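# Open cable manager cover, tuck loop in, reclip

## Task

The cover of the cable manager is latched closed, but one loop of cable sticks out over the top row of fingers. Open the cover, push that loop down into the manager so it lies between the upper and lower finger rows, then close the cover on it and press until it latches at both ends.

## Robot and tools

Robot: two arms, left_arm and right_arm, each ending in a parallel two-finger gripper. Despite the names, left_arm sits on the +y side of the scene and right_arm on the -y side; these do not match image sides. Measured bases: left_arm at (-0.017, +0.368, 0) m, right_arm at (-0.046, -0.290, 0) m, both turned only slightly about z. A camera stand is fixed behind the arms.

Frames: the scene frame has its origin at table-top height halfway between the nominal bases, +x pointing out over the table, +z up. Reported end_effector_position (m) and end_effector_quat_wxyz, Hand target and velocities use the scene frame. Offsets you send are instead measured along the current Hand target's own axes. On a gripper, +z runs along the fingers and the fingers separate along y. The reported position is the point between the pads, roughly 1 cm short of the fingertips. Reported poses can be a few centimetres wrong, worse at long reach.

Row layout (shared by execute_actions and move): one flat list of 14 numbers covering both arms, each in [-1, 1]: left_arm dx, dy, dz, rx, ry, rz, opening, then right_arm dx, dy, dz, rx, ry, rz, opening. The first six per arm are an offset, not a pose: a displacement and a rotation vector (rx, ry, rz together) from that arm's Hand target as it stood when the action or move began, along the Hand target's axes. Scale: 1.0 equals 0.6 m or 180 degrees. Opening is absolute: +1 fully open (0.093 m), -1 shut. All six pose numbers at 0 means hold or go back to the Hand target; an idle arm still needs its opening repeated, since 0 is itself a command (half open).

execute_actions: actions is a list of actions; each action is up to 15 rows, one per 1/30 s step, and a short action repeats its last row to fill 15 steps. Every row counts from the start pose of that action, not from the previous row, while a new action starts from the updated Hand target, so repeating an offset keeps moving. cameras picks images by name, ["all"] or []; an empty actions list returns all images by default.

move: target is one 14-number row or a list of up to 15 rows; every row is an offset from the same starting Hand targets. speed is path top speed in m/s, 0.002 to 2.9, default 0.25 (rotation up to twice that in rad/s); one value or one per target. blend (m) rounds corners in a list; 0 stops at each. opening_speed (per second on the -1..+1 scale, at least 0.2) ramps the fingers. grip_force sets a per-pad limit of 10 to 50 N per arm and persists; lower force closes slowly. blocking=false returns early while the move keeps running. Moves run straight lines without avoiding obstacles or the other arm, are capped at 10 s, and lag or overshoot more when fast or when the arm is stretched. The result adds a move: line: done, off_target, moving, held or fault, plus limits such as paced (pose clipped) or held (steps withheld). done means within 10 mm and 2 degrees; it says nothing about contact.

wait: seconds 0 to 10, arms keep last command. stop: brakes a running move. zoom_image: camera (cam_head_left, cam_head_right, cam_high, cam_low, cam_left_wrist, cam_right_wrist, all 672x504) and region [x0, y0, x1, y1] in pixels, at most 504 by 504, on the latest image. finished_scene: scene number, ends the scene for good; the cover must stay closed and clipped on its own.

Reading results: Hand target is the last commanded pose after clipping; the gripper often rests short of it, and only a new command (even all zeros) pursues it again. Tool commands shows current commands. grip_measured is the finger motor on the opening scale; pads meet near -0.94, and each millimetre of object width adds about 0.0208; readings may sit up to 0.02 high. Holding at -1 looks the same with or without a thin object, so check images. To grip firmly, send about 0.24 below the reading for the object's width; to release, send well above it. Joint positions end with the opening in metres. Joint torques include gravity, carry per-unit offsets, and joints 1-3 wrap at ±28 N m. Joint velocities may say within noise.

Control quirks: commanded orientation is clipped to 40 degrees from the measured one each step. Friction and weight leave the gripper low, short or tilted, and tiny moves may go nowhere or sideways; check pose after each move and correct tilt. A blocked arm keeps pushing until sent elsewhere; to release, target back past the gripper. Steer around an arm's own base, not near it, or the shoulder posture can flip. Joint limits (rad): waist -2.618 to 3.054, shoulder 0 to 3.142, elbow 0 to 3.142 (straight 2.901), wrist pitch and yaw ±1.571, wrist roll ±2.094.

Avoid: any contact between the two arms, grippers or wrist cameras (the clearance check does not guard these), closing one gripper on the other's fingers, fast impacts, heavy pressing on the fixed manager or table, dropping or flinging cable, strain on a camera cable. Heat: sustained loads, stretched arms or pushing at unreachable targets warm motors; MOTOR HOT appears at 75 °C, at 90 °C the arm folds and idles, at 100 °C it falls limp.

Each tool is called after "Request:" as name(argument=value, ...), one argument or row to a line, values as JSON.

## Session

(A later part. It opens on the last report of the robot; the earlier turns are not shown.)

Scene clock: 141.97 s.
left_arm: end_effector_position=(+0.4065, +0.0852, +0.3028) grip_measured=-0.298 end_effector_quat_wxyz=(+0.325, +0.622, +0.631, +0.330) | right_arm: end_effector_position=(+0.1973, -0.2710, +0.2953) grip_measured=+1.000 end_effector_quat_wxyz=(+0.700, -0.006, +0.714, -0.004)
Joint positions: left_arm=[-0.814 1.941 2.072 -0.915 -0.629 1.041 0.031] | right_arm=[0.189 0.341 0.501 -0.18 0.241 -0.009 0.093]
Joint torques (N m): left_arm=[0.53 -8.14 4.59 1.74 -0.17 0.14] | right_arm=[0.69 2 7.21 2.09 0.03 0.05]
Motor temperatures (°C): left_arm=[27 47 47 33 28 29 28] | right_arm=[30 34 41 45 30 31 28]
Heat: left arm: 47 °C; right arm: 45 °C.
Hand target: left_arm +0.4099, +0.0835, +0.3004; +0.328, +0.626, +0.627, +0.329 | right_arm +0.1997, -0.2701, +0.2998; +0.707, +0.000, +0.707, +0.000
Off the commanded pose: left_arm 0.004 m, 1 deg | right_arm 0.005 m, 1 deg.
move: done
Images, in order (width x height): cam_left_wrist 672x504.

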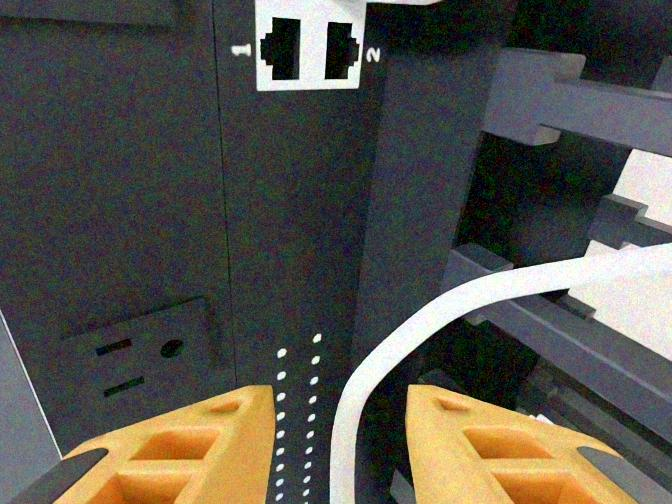

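Request:
move(
  target=[
    [0.012,0.0,0.015,0,0,0,-0.3,0,0,0,0,0,0,1],
    [0.012,0.0,0.015,0,0,0,-1,0,0,0,0,0,0,1],
  ],
  cameras=["cam_left_wrist","cam_high","cam_low"],
  speed=0.08,
  grip_force=25,
)

Scene clock: 145.67 s.
left_arm: end_effector_position=(+0.4164, +0.0916, +0.2929) grip_measured=-0.893 end_effector_quat_wxyz=(+0.320, +0.625, +0.631, +0.331) | right_arm: end_effector_position=(+0.1973, -0.2710, +0.2953) grip_measured=+1.000 end_effector_quat_wxyz=(+0.700, -0.006, +0.714, -0.004)
Joint positions: left_arm=[-0.786 1.941 2.033 -0.872 -0.611 1.066 0.002] | right_arm=[0.189 0.341 0.501 -0.18 0.241 -0.009 0.093]
Joint torques (N m): left_arm=[0.46 -9.14 4.62 1.75 -0.19 0.16] | right_arm=[0.65 1.95 7.28 2.1 0.03 0.06]
Heat: left arm: 48 °C; right arm: 45 °C.
Hand target: left_arm +0.4173, +0.0908, +0.2953; +0.328, +0.626, +0.627, +0.329 | right_arm +0.1997, -0.2701, +0.2998; +0.707, +0.000, +0.707, +0.000
Off the commanded pose: left_arm 0.003 m, 1 deg | right_arm 0.005 m, 1 deg.
grip_force (N): 25, 25
move: done
Images, in order (width x height): cam_high 672x504, cam_low 672x504, cam_left_wrist 672x504.

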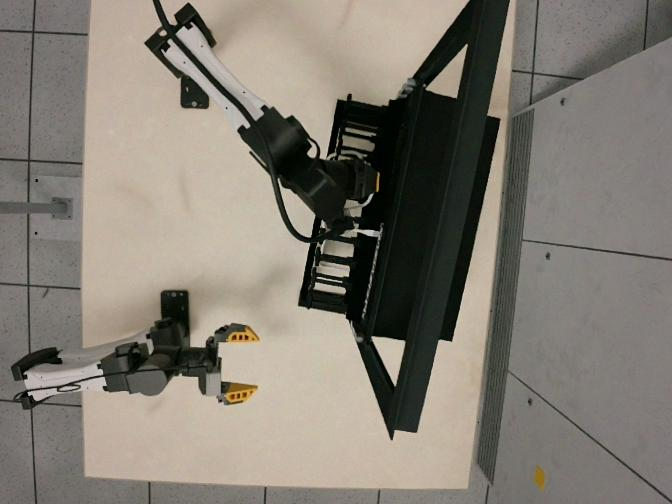

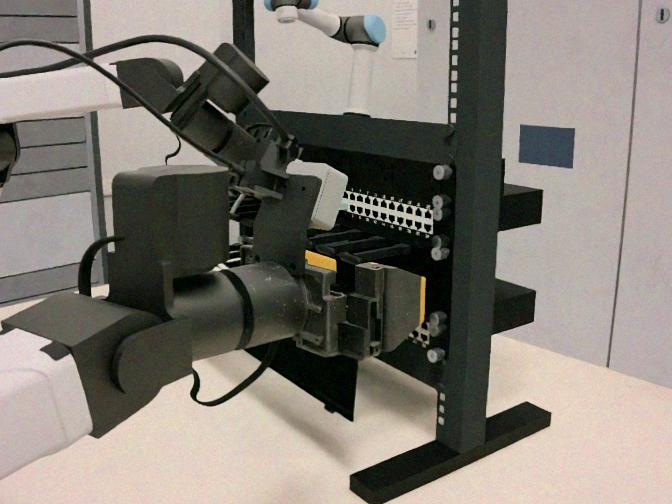

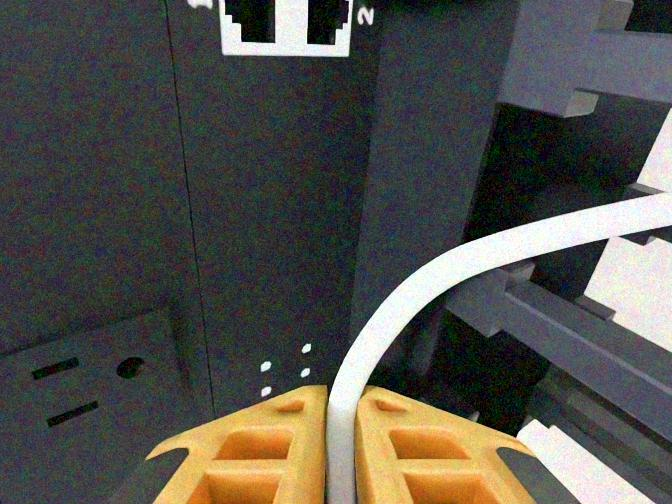

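Request:
move(
  target=[
    [0.0167,0.026,-0.079,0,0,0,-1,0,0,0,0,0,0,1],
    [0.0167,-0.059,-0.202,0,0,0,-1,0,0,0,0,0,0,1],
  ],
  cameras=["cam_left_wrist","cam_high","cam_head_left","cam_right_wrist"],
  speed=0.1,
  blend=[0.01,0],
)

Request:
zoom_image(
  camera="cam_head_left",
  region=[190, 170, 450, 330],
)

Scene clock: 148.47 s.
left_arm: end_effector_position=(+0.3035, +0.0943, +0.3259) grip_measured=-0.907 end_effector_quat_wxyz=(+0.317, +0.634, +0.624, +0.329) | right_arm: end_effector_position=(+0.1973, -0.2710, +0.2953) grip_measured=+1.000 end_effector_quat_wxyz=(+0.700, -0.006, +0.714, -0.004)
Joint positions: left_arm=[-1.011 1.713 1.915 -1.12 -0.748 0.869 0.002] | right_arm=[0.189 0.341 0.501 -0.18 0.241 -0.009 0.093]
Joint torques (N m): left_arm=[-0.46 -9.06 4.36 1.3 -0.47 -0.14] | right_arm=[0.7 2.02 7.19 2.08 0.05 0.07]
Heat: left arm: 49 °C; right arm: 45 °C.
Hand target: left_arm +0.2974, +0.1005, +0.3352; +0.328, +0.626, +0.627, +0.329 | right_arm +0.1997, -0.2701, +0.2998; +0.707, +0.000, +0.707, +0.000
Off the commanded pose: left_arm 0.013 m, 2 deg | right_arm 0.005 m, 1 deg.
grip_force (N): 25, 25
move: off_target (left_arm)
Images, in order (width x height): cam_head_left 672x504, cam_high 672x504, cam_left_wrist 672x504, cam_right_wrist 672x504.

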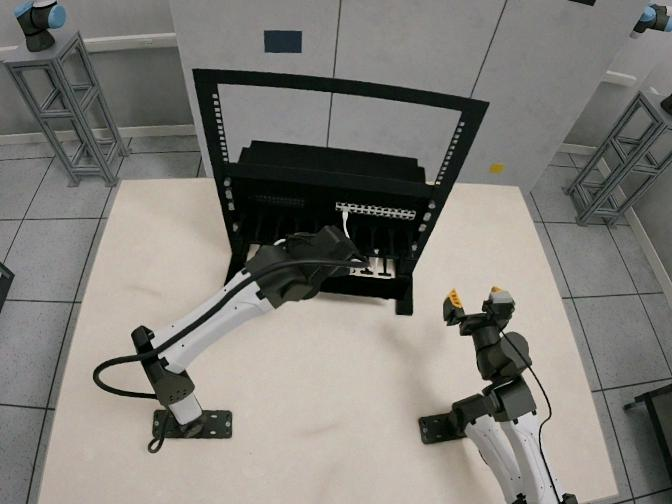

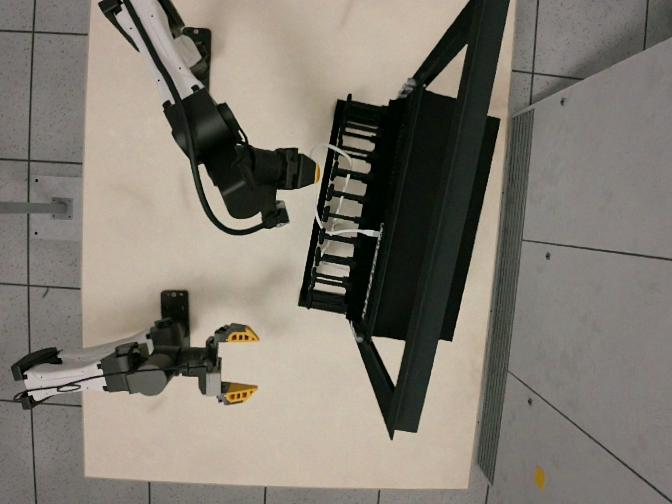

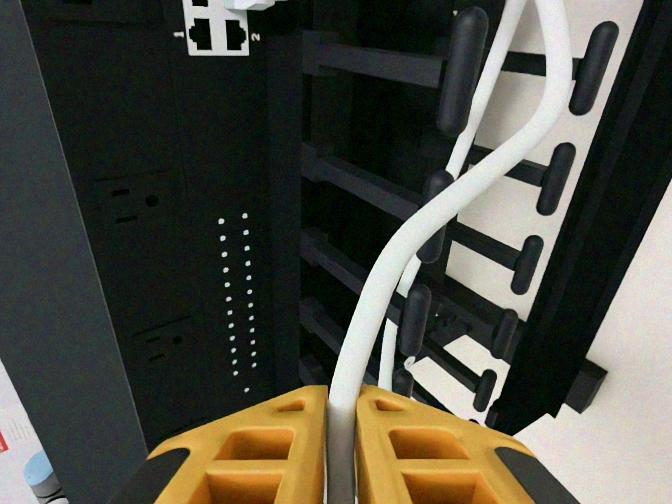

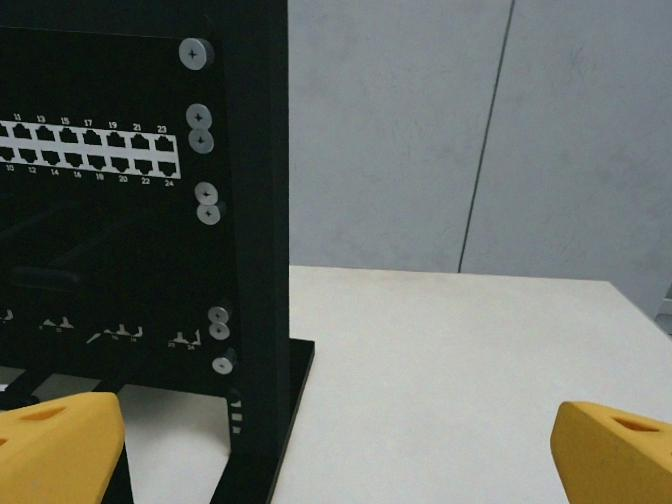

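Scaled by 1.938 from the camera's 672x504 image, which has a finer 960x720 frame.

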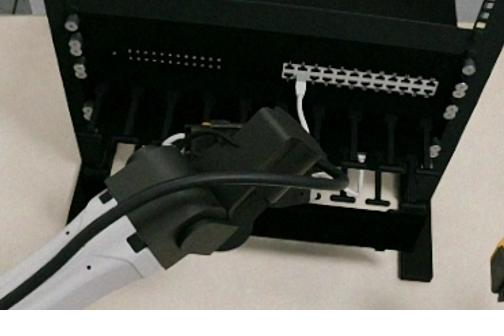

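Request:
move(
  target=[0,-0.139,0.092,-0.194,0,0,-1,0,0,0,0,0,0,1],
  cameras=["cam_left_wrist","cam_high","cam_head_left","cam_low"],
  speed=0.1,
)

Request:
zoom_image(
  camera="cam_high",
  region=[270, 70, 430, 330],
)

Scene clock: 153.23 s.
left_arm: end_effector_position=(+0.2968, +0.1021, +0.2402) grip_measured=-0.907 end_effector_quat_wxyz=(+0.500, +0.495, +0.503, +0.502) | right_arm: end_effector_position=(+0.1973, -0.2710, +0.2953) grip_measured=+1.000 end_effector_quat_wxyz=(+0.700, -0.006, +0.714, -0.004)
Joint positions: left_arm=[-1.102 1.569 0.747 0.832 -1.084 1.572 0.002] | right_arm=[0.189 0.341 0.501 -0.18 0.241 -0.009 0.093]
Joint torques (N m): left_arm=[-0.43 -4.29 4.21 1.92 -0.06 0.03] | right_arm=[0.65 2 7.21 2.09 0.04 0.05]
Heat: left arm: 49 °C; right arm: 45 °C.
Hand target: left_arm +0.2954, +0.1005, +0.2352; +0.500, +0.498, +0.500, +0.502 | right_arm +0.1997, -0.2701, +0.2998; +0.707, +0.000, +0.707, +0.000
Off the commanded pose: left_arm 0.006 m, 1 deg | right_arm 0.005 m, 1 deg.
grip_force (N): 25, 25
move: done
Images, in order (width x height): cam_head_left 672x504, cam_high 672x504, cam_low 672x504, cam_left_wrist 672x504.

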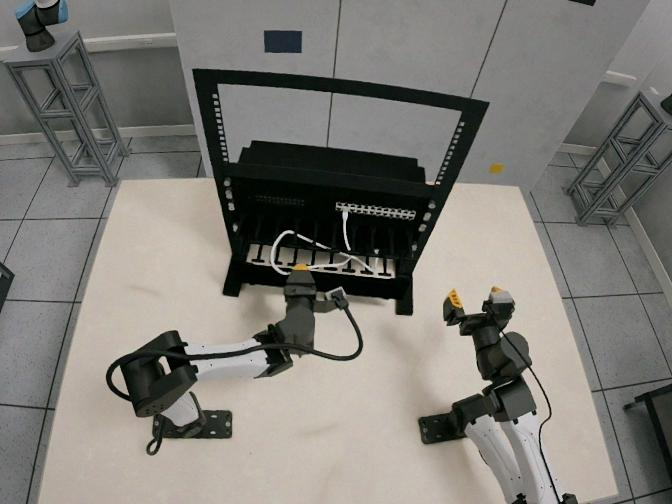

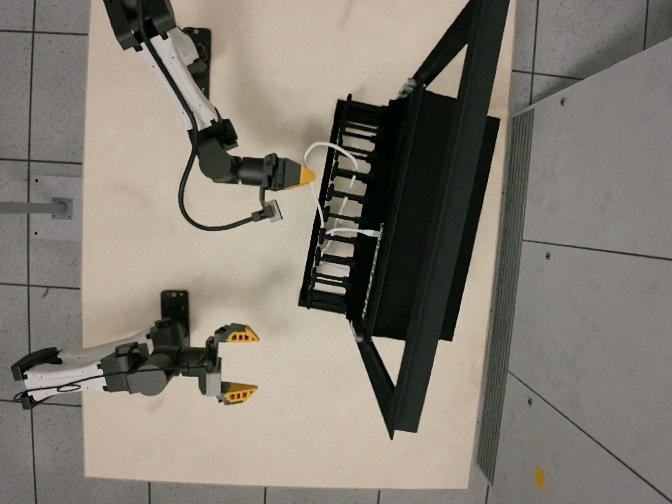

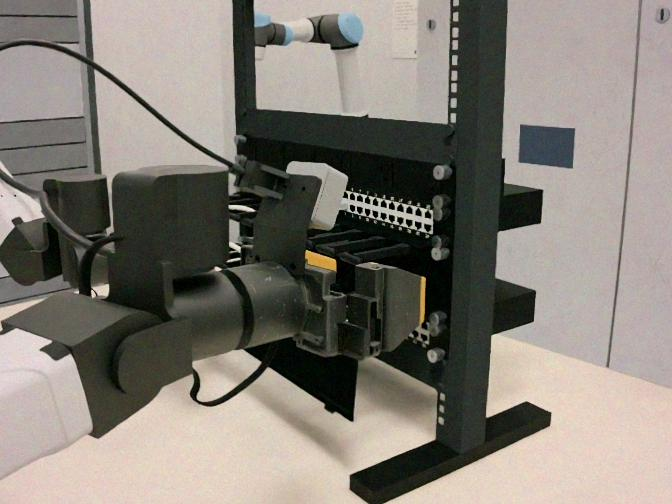

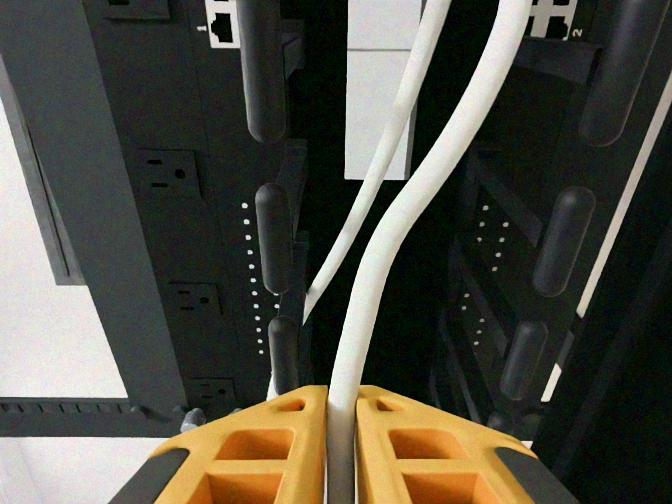

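Scaled by 1.938 from the camera's 672x504 image, which has a finer 960x720 frame.

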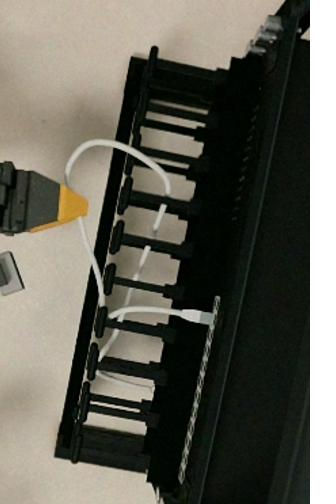

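Request:
zoom_image(
  camera="cam_high",
  region=[295, 120, 375, 200],
)

Request:
zoom_image(
  camera="cam_left_wrist",
  region=[200, 230, 400, 430],
)

Request:
zoom_image(
  camera="cam_head_left",
  region=[240, 210, 360, 300],
)

Scaled by 6.300 from the camera's 672x504 image, which has a finer 960x720 frame.

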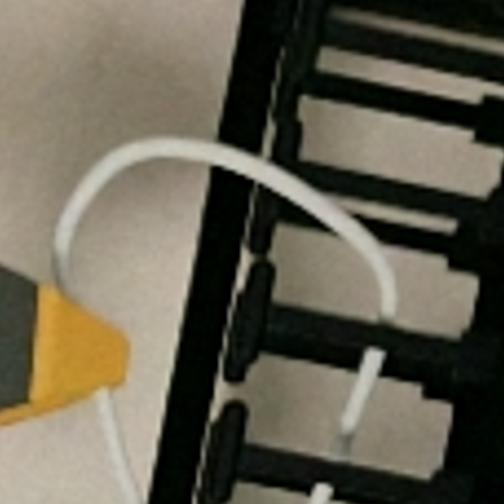

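Scaled by 2.520 from the camera's 672x504 image, which has a finer 960x720 frame.

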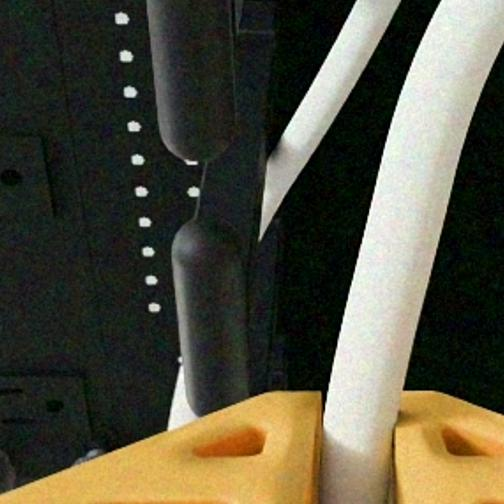

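Scaled by 4.200 from the camera's 672x504 image, which has a finer 960x720 frame.

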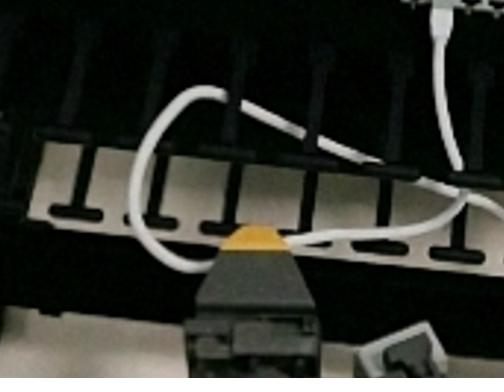

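Request:
move(
  target=[0.0,-0.067,-0.108,0,0,0,-1,0,0,0,0,0,0,1],
  cameras=["cam_left_wrist","cam_high","cam_head_left"],
  speed=0.08,
)

Request:
zoom_image(
  camera="cam_high",
  region=[275, 120, 375, 220],
)

Request:
zoom_image(
  camera="cam_head_left",
  region=[240, 210, 400, 310],
)

Scene clock: 157.33 s.
left_arm: end_effector_position=(+0.2341, +0.0977, +0.2017) grip_measured=-0.908 end_effector_quat_wxyz=(+0.510, +0.493, +0.503, +0.494) | right_arm: end_effector_position=(+0.1973, -0.2710, +0.2953) grip_measured=+1.000 end_effector_quat_wxyz=(+0.700, -0.006, +0.714, -0.004)
Joint positions: left_arm=[-1.302 1.609 0.578 1.06 -1.268 1.572 0.002] | right_arm=[0.189 0.341 0.501 -0.18 0.241 -0.009 0.093]
Joint torques (N m): left_arm=[-0.87 -4.1 3.33 1.62 -0.24 0.08] | right_arm=[0.7 2.03 7.2 2.09 0.04 0.06]
Heat: left arm: 48 °C; right arm: 46 °C.
Hand target: left_arm +0.2308, +0.1004, +0.1947; +0.500, +0.498, +0.500, +0.502 | right_arm +0.1997, -0.2701, +0.2998; +0.707, +0.000, +0.707, +0.000
Off the commanded pose: left_arm 0.008 m, 2 deg | right_arm 0.005 m, 1 deg.
grip_force (N): 25, 25
move: done
Images, in order (width x height): cam_head_left 672x504, cam_high 672x504, cam_left_wrist 672x504.

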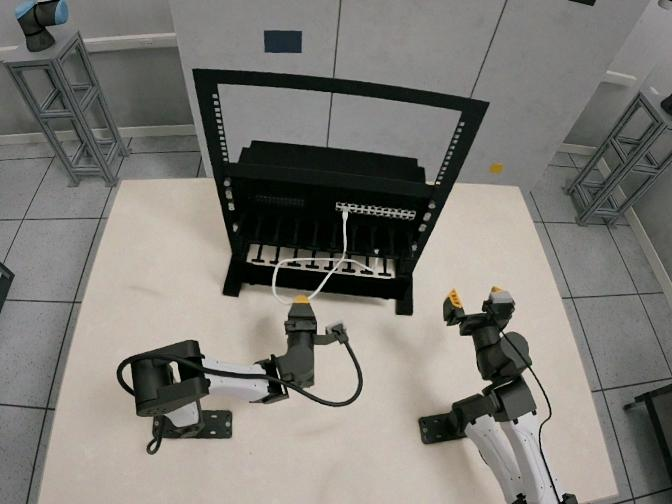

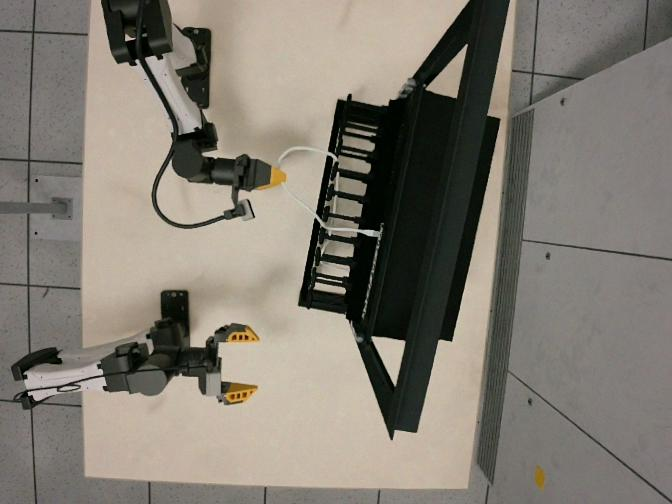

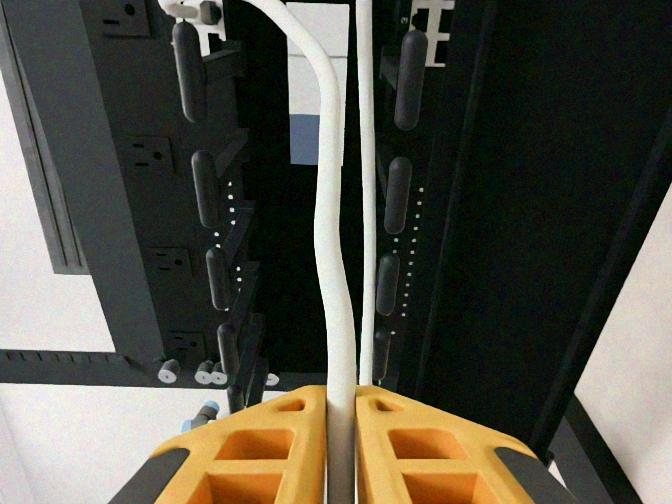

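Scaled by 5.040 from the camera's 672x504 image, which has a finer 960x720 frame.

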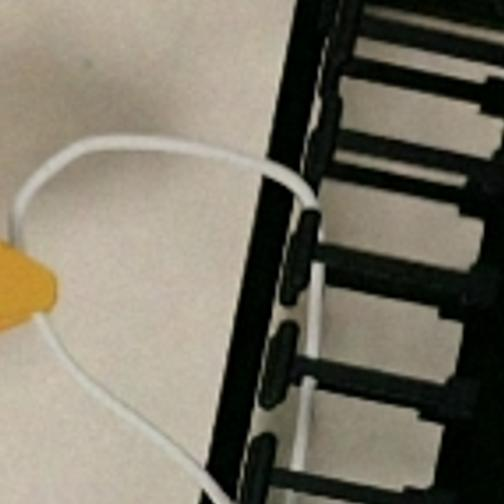

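Scaled by 3.150 from the camera's 672x504 image, which has a finer 960x720 frame.

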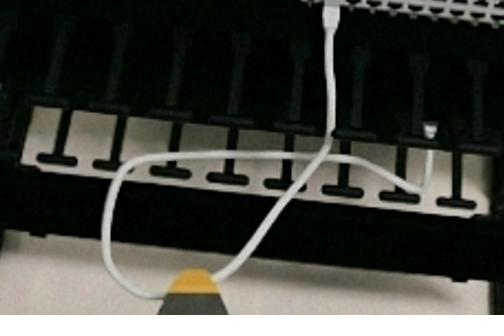

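Request:
move(
  target=[
    [0.067,0.055,0.082,0,0,0,-1,0,0,0,0,0,0,1],
    [0.083,0.055,0.2,0,0,0,-1,0,0,0,0,0,0,1],
  ],
  cameras=["cam_left_wrist","cam_high","cam_head_left"],
  speed=0.08,
  blend=[0.01,0],
)

Request:
zoom_image(
  camera="cam_high",
  region=[275, 100, 395, 220],
)

Request:
zoom_image(
  camera="cam_head_left",
  region=[220, 200, 400, 310],
)

Scene clock: 162.20 s.
left_arm: end_effector_position=(+0.3446, +0.1546, +0.2296) grip_measured=-0.908 end_effector_quat_wxyz=(+0.504, +0.490, +0.502, +0.504) | right_arm: end_effector_position=(+0.1973, -0.2710, +0.2953) grip_measured=+1.000 end_effector_quat_wxyz=(+0.700, -0.006, +0.714, -0.004)
Joint positions: left_arm=[-0.869 1.548 0.661 0.91 -0.853 1.576 0.002] | right_arm=[0.189 0.341 0.501 -0.18 0.241 -0.009 0.093]
Joint torques (N m): left_arm=[0.9 -3.54 6.93 1.52 0.14 0.01] | right_arm=[0.65 1.95 7.16 2.09 0.03 0.06]
Heat: left arm: 47 °C; right arm: 46 °C.
Hand target: left_arm +0.3505, +0.1503, +0.2282; +0.500, +0.499, +0.499, +0.502 | right_arm +0.1997, -0.2701, +0.2998; +0.707, +0.000, +0.707, +0.000
Off the commanded pose: left_arm 0.007 m, 1 deg | right_arm 0.005 m, 1 deg.
grip_force (N): 25, 25
move: done
Images, in order (width x height): cam_head_left 672x504, cam_high 672x504, cam_left_wrist 672x504.

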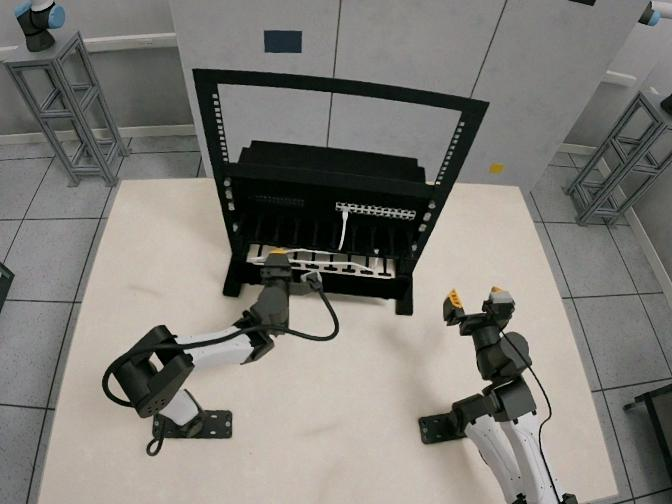

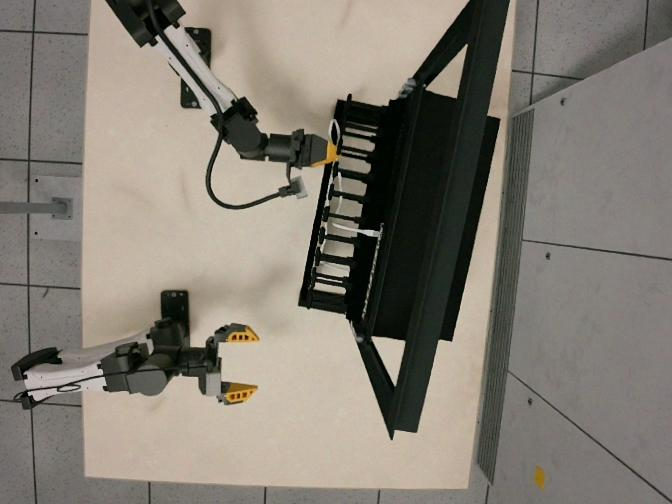

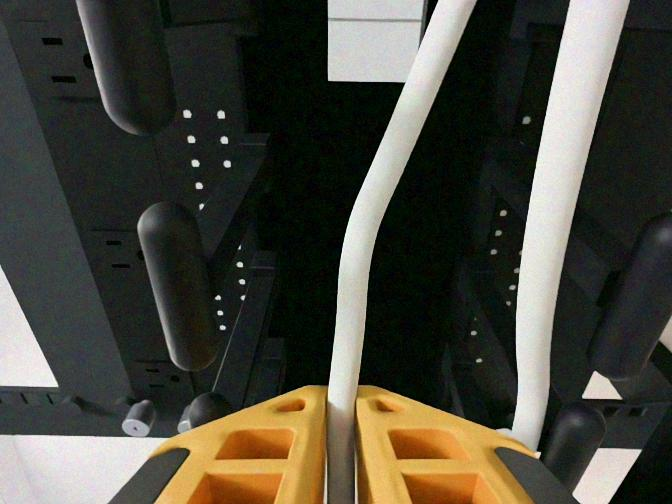

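Scaled by 4.200 from the camera's 672x504 image, which has a finer 960x720 frame.

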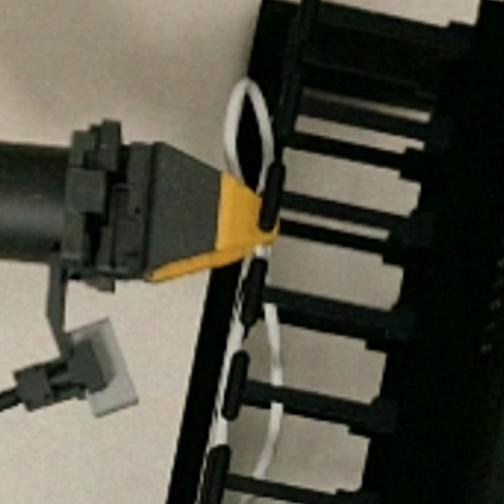

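Scaled by 2.800 from the camera's 672x504 image, which has a finer 960x720 frame.

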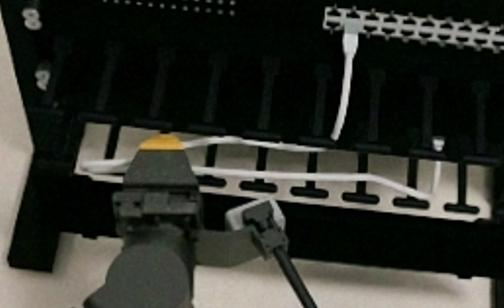

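Request:
move(
  target=[
    [0.025,0,0.025,0,0,0,-1,0,0,0,0,0,0,1],
    [0.06,0,0.08,0,0,0,-1,0,0,0,0,0,0,1],
  ],
  cameras=["cam_left_wrist","cam_high","cam_head_left"],
  speed=0.08,
  blend=[0.01,0],
)

Request:
zoom_image(
  camera="cam_high",
  region=[275, 80, 395, 200],
)

Request:
zoom_image(
  camera="cam_head_left",
  region=[220, 200, 400, 310],
)

Scene clock: 164.20 s.
left_arm: end_effector_position=(+0.3577, +0.1642, +0.2308) grip_measured=-0.911 end_effector_quat_wxyz=(+0.520, +0.501, +0.487, +0.491) | right_arm: end_effector_position=(+0.1973, -0.2710, +0.2954) grip_measured=+1.000 end_effector_quat_wxyz=(+0.700, -0.006, +0.714, -0.004)
Joint positions: left_arm=[-0.79 1.533 0.643 0.92 -0.718 1.577 0.001] | right_arm=[0.189 0.341 0.501 -0.179 0.241 -0.009 0.093]
Joint torques (N m): left_arm=[10.35 -0.88 9.72 1.43 0.67 -0.07] | right_arm=[0.7 1.95 7.17 2.11 0.05 0.06]
Heat: left arm: 47 °C; right arm: 46 °C.
Hand target: left_arm +0.3985, +0.1866, +0.2285; +0.500, +0.498, +0.500, +0.502 | right_arm +0.1997, -0.2701, +0.2998; +0.707, +0.000, +0.707, +0.000
Off the commanded pose: left_arm 0.046 m, 3 deg | right_arm 0.005 m, 1 deg.
grip_force (N): 25, 25
move: off_target (left_arm)
Images, in order (width x height): cam_head_left 672x504, cam_high 672x504, cam_left_wrist 672x504.

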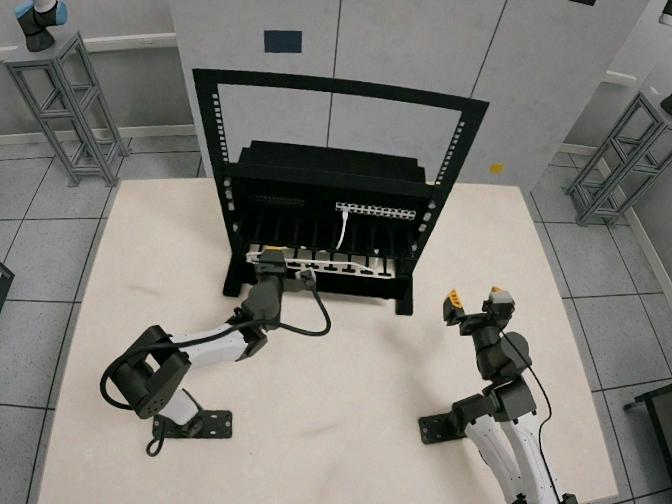

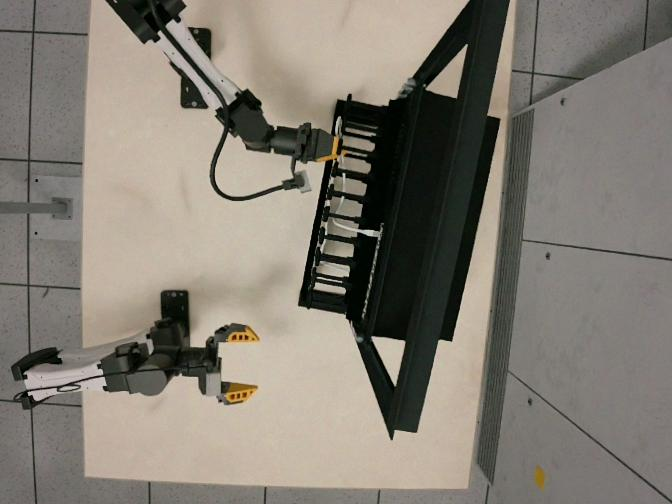

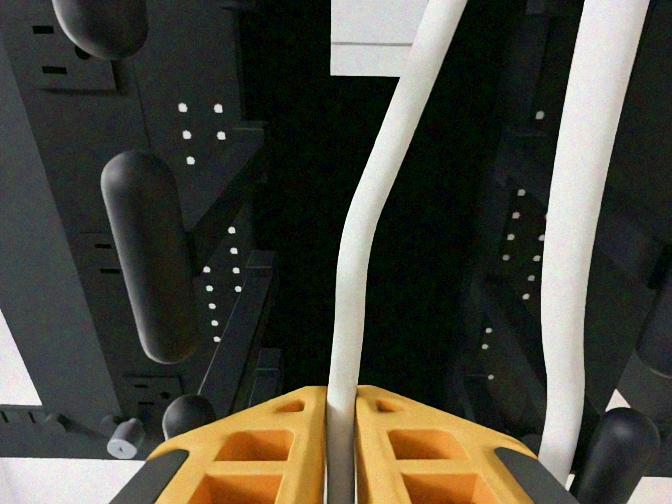

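Scaled by 4.200 from the camera's 672x504 image, which has a finer 960x720 frame.

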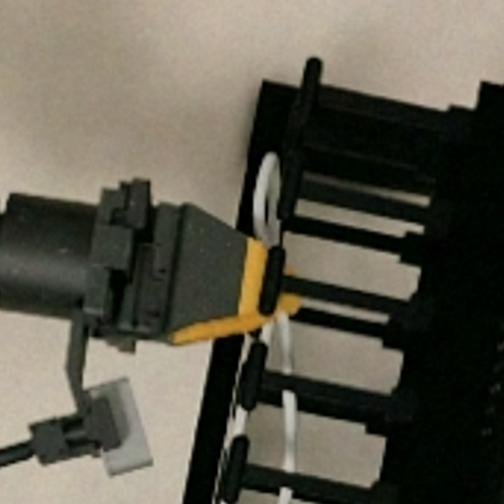

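Scaled by 2.800 from the camera's 672x504 image, which has a finer 960x720 frame.

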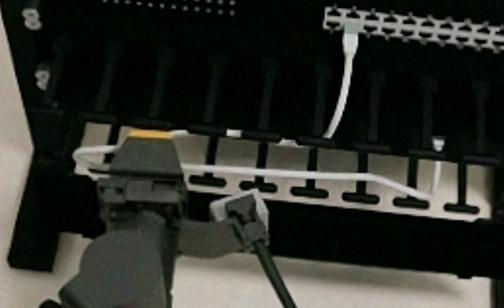

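Request:
move(
  target=[
    [-0.035,0,-0.09,0,0,0,-1,0,0,0,0,0,0,1],
    [-0.035,-0.02,-0.09,0,0,0,-1,0,0,0,0,0,0,1],
    [-0.015,-0.02,-0.025,0,0,0,-1,0,0,0,0,0,0,1],
  ],
  cameras=["cam_left_wrist","cam_high","cam_head_left"],
  speed=0.08,
)

Scene clock: 167.63 s.
left_arm: end_effector_position=(+0.3767, +0.1752, +0.2232) grip_measured=-0.911 end_effector_quat_wxyz=(+0.514, +0.492, +0.494, +0.500) | right_arm: end_effector_position=(+0.1973, -0.2710, +0.2954) grip_measured=+1.000 end_effector_quat_wxyz=(+0.700, -0.006, +0.714, -0.004)
Joint positions: left_arm=[-0.732 1.599 0.663 0.972 -0.691 1.577 0.001] | right_arm=[0.189 0.341 0.501 -0.179 0.241 -0.009 0.093]
Joint torques (N m): left_arm=[1.37 -3.56 6.41 1.56 -0.09 -0.05] | right_arm=[0.68 1.96 7.19 2.08 0.03 0.06]
Heat: left arm: 46 °C; right arm: 46 °C.
Hand target: left_arm +0.3835, +0.1775, +0.2163; +0.500, +0.499, +0.500, +0.502 | right_arm +0.1997, -0.2701, +0.2998; +0.707, +0.000, +0.707, +0.000
Off the commanded pose: left_arm 0.010 m, 2 deg | right_arm 0.005 m, 1 deg.
grip_force (N): 25, 25
move: done
Images, in order (width x height): cam_head_left 672x504, cam_high 672x504, cam_left_wrist 672x504.

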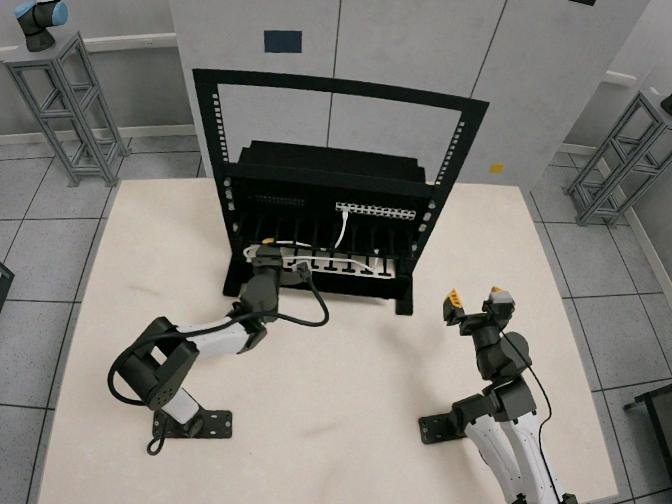

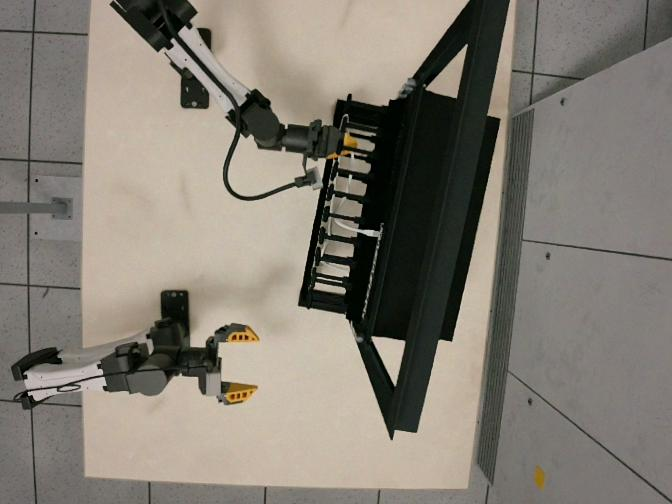

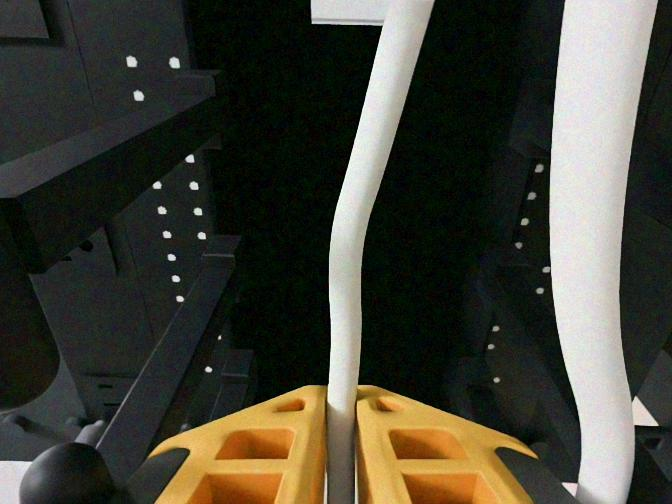

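Request:
move(
  target=[
    [0.01,0.0,0.02,0,0,0,-1,0,0,0,0,0,0,1],
    [0.01,0,0.02,0,0,0,-0.65,0,0,0,0,0,0,1],
    [0.01,0,-0.16,0,0,0,-0.65,0,0,0,0,0,0,1],
  ],
  cameras=["cam_left_wrist","cam_high","cam_head_left"],
  speed=0.08,
)

Request:
zoom_image(
  camera="cam_high",
  region=[275, 80, 395, 320],
)

Request:
zoom_image(
  camera="cam_head_left",
  region=[220, 200, 440, 310],
)

Scene clock: 171.50 s.
left_arm: end_effector_position=(+0.2906, +0.1797, +0.2119) grip_measured=-0.651 end_effector_quat_wxyz=(+0.492, +0.511, +0.492, +0.505) | right_arm: end_effector_position=(+0.1973, -0.2710, +0.2954) grip_measured=+1.000 end_effector_quat_wxyz=(+0.700, -0.006, +0.714, -0.004)
Joint positions: left_arm=[-0.962 1.35 0.436 0.904 -0.928 1.594 0.014] | right_arm=[0.189 0.341 0.501 -0.179 0.241 -0.009 0.093]
Joint torques (N m): left_arm=[-0.28 -5.12 4.19 1.79 -0.23 -0.2] | right_arm=[0.72 1.98 7.23 2.1 0.03 0.07]
Heat: left arm: 46 °C; right arm: 46 °C.
Hand target: left_arm +0.2875, +0.1833, +0.2160; +0.500, +0.498, +0.500, +0.502 | right_arm +0.1997, -0.2701, +0.2998; +0.707, +0.000, +0.707, +0.000
Off the commanded pose: left_arm 0.006 m, 2 deg | right_arm 0.005 m, 1 deg.
grip_force (N): 25, 25
move: done; target 2's new opening was sent with left_arm's hand 0.012 m and 2 deg from that target
Images, in order (width x height): cam_head_left 672x504, cam_high 672x504, cam_left_wrist 672x504.

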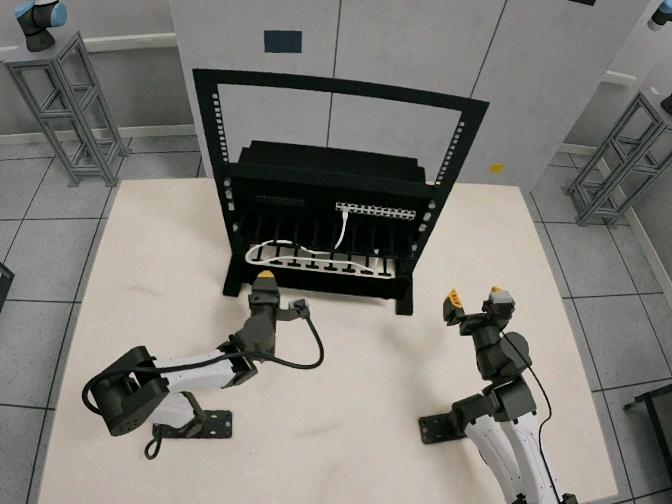

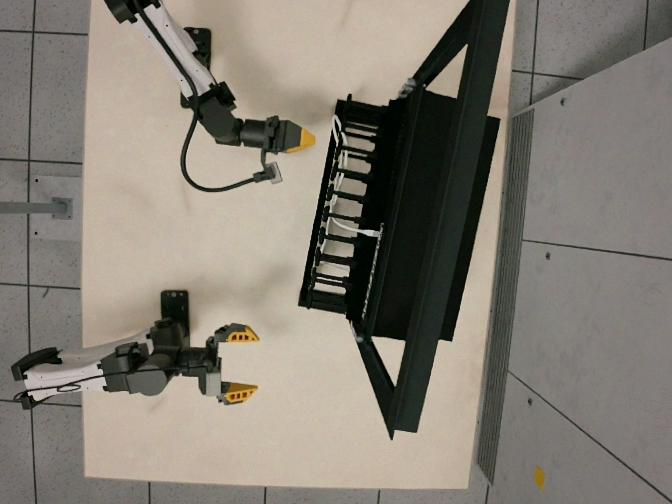

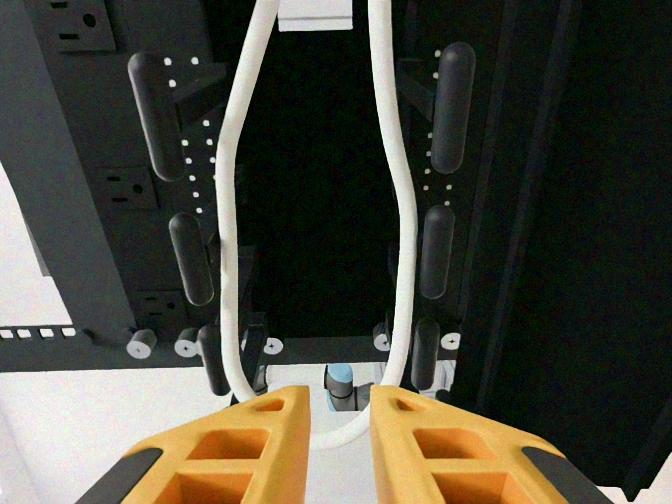

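Scaled by 2.100 from the camera's 672x504 image, which has a finer 960x720 frame.

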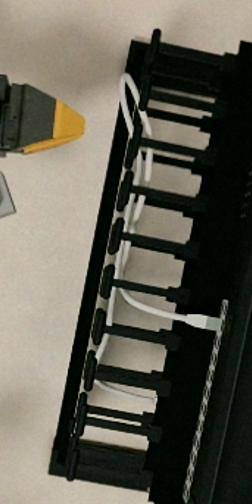

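Scaled by 2.291 from the camera's 672x504 image, which has a finer 960x720 frame.

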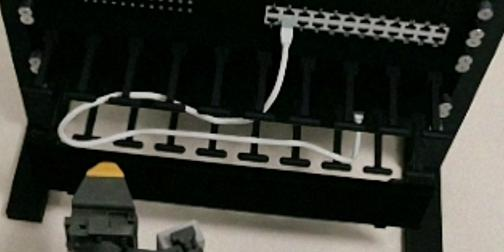

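Request:
move(
  target=[0.05,0.013,0,0,0,-0.5,-1,0,0,0,0,0,0,1],
  cameras=["cam_left_wrist"],
  grip_force=50,
)

Scene clock: 175.83 s.
left_arm: end_effector_position=(+0.2884, +0.2108, +0.2200) grip_measured=-0.992 end_effector_quat_wxyz=(+0.704, +0.011, +0.710, +0.015) | right_arm: end_effector_position=(+0.1973, -0.2710, +0.2954) grip_measured=+1.000 end_effector_quat_wxyz=(+0.700, -0.006, +0.714, -0.004)
Joint positions: left_arm=[-0.886 1.195 0.381 0.802 -0.864 0.026 0] | right_arm=[0.189 0.341 0.501 -0.179 0.241 -0.009 0.093]
Joint torques (N m): left_arm=[0.44 -4 4.72 1.84 -0.01 -0.2] | right_arm=[0.66 2.03 7.2 2.09 0.03 0.07]
Heat: left arm: 46 °C; right arm: 47 °C.
Hand target: left_arm +0.2873, +0.2132, +0.2237; +0.708, -0.001, +0.706, +0.001 | right_arm +0.1997, -0.2701, +0.2998; +0.707, +0.000, +0.707, +0.000
Off the commanded pose: left_arm 0.005 m, 2 deg | right_arm 0.005 m, 1 deg.
move: done
Images, in order (width x height): cam_left_wrist 672x504.

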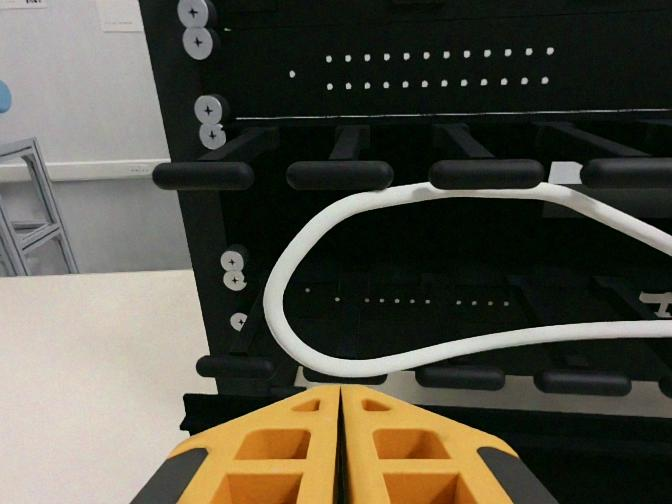

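Request:
move(
  target=[
    [0.01,0.01,0.02,0,0,0,-1,0,0,0,0,0,0,1],
    [0.01,0.01,0.15,0,0,0,-1,0,0,0,0,0,0,1],
    [0.01,0.01,0,0,0,0,-1,0,0,0,0,0,0,1],
    [0.01,-0.12,0,0,0,0,-1,0,0,0,0,0,0,1],
    [0.01,-0.12,0.125,0,0,0,-1,0,0,0,0,0,0,1],
    [0.01,-0.12,-0.02,0,0,0,-1,0,0,0,0,0,0,1],
  ],
  cameras=["cam_left_wrist","cam_high","cam_head_left"],
  speed=0.12,
  blend=[0.005,0,0.005,0.005,0,0],
)

Request:
zoom_image(
  camera="cam_high",
  region=[275, 80, 395, 320],
)

Request:
zoom_image(
  camera="cam_head_left",
  region=[220, 200, 440, 310],
)

Scene clock: 181.40 s.
left_arm: end_effector_position=(+0.2787, +0.1357, +0.2090) grip_measured=-0.992 end_effector_quat_wxyz=(+0.701, +0.021, +0.713, +0.011) | right_arm: end_effector_position=(+0.1973, -0.2710, +0.2954) grip_measured=+1.000 end_effector_quat_wxyz=(+0.700, -0.006, +0.714, -0.004)
Joint positions: left_arm=[-1.095 1.478 0.54 0.905 -1.053 0.017 0] | right_arm=[0.189 0.341 0.501 -0.179 0.241 -0.009 0.093]
Joint torques (N m): left_arm=[-0.43 -6.2 4.01 1.91 -0.31 -0.05] | right_arm=[0.69 2 7.17 2.1 0.04 0.07]
Heat: left arm: 46 °C; right arm: 47 °C.
Hand target: left_arm +0.2756, +0.1413, +0.2177; +0.709, -0.001, +0.706, +0.001 | right_arm +0.1997, -0.2701, +0.2998; +0.707, +0.000, +0.707, +0.000
Off the commanded pose: left_arm 0.011 m, 3 deg | right_arm 0.005 m, 1 deg.
move: off_target (left_arm)
Images, in order (width x height): cam_head_left 672x504, cam_high 672x504, cam_left_wrist 672x504.

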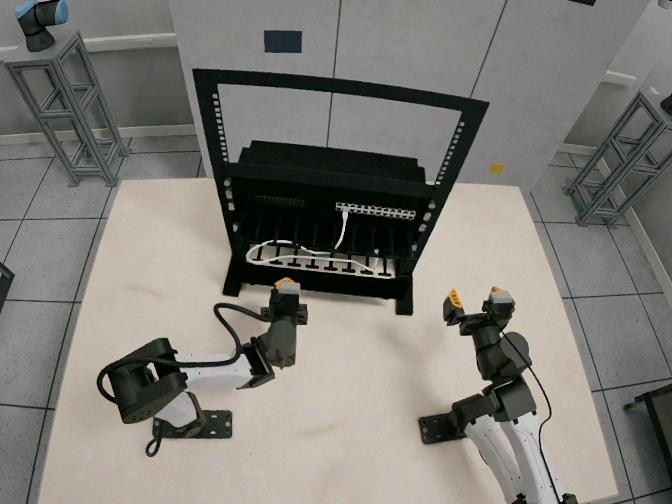

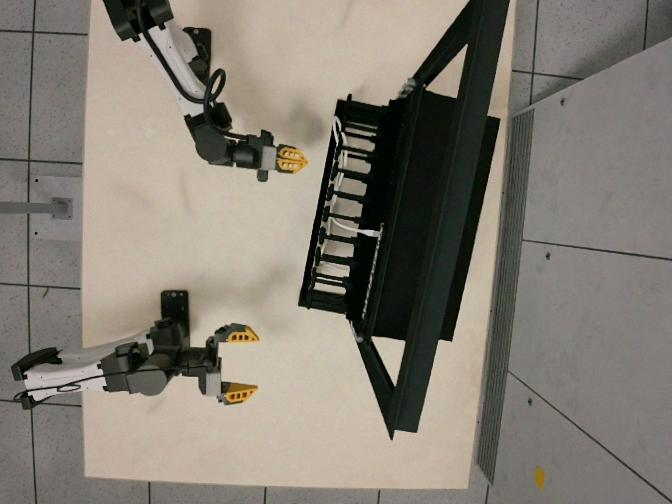

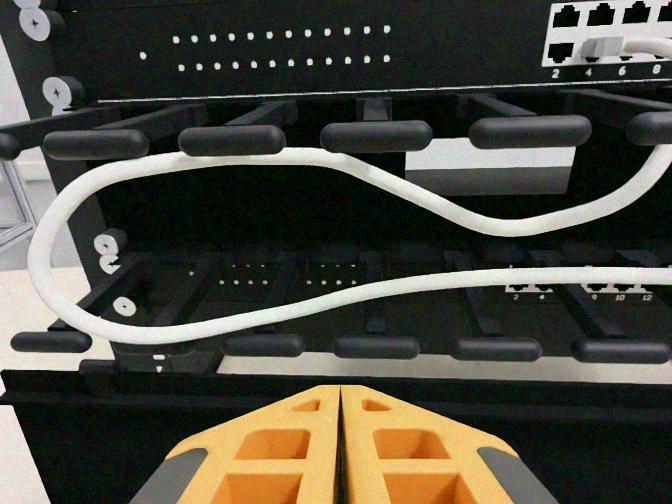

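Scaled by 2.100 from the camera's 672x504 image, which has a finer 960x720 frame.

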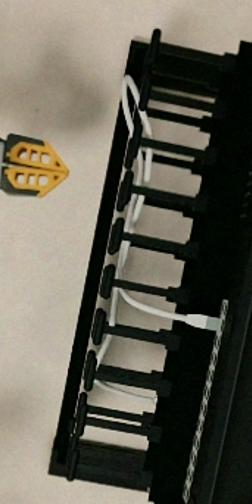

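Scaled by 2.291 from the camera's 672x504 image, which has a finer 960x720 frame.

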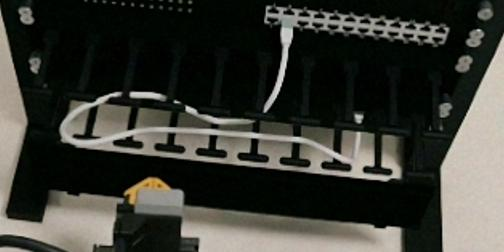

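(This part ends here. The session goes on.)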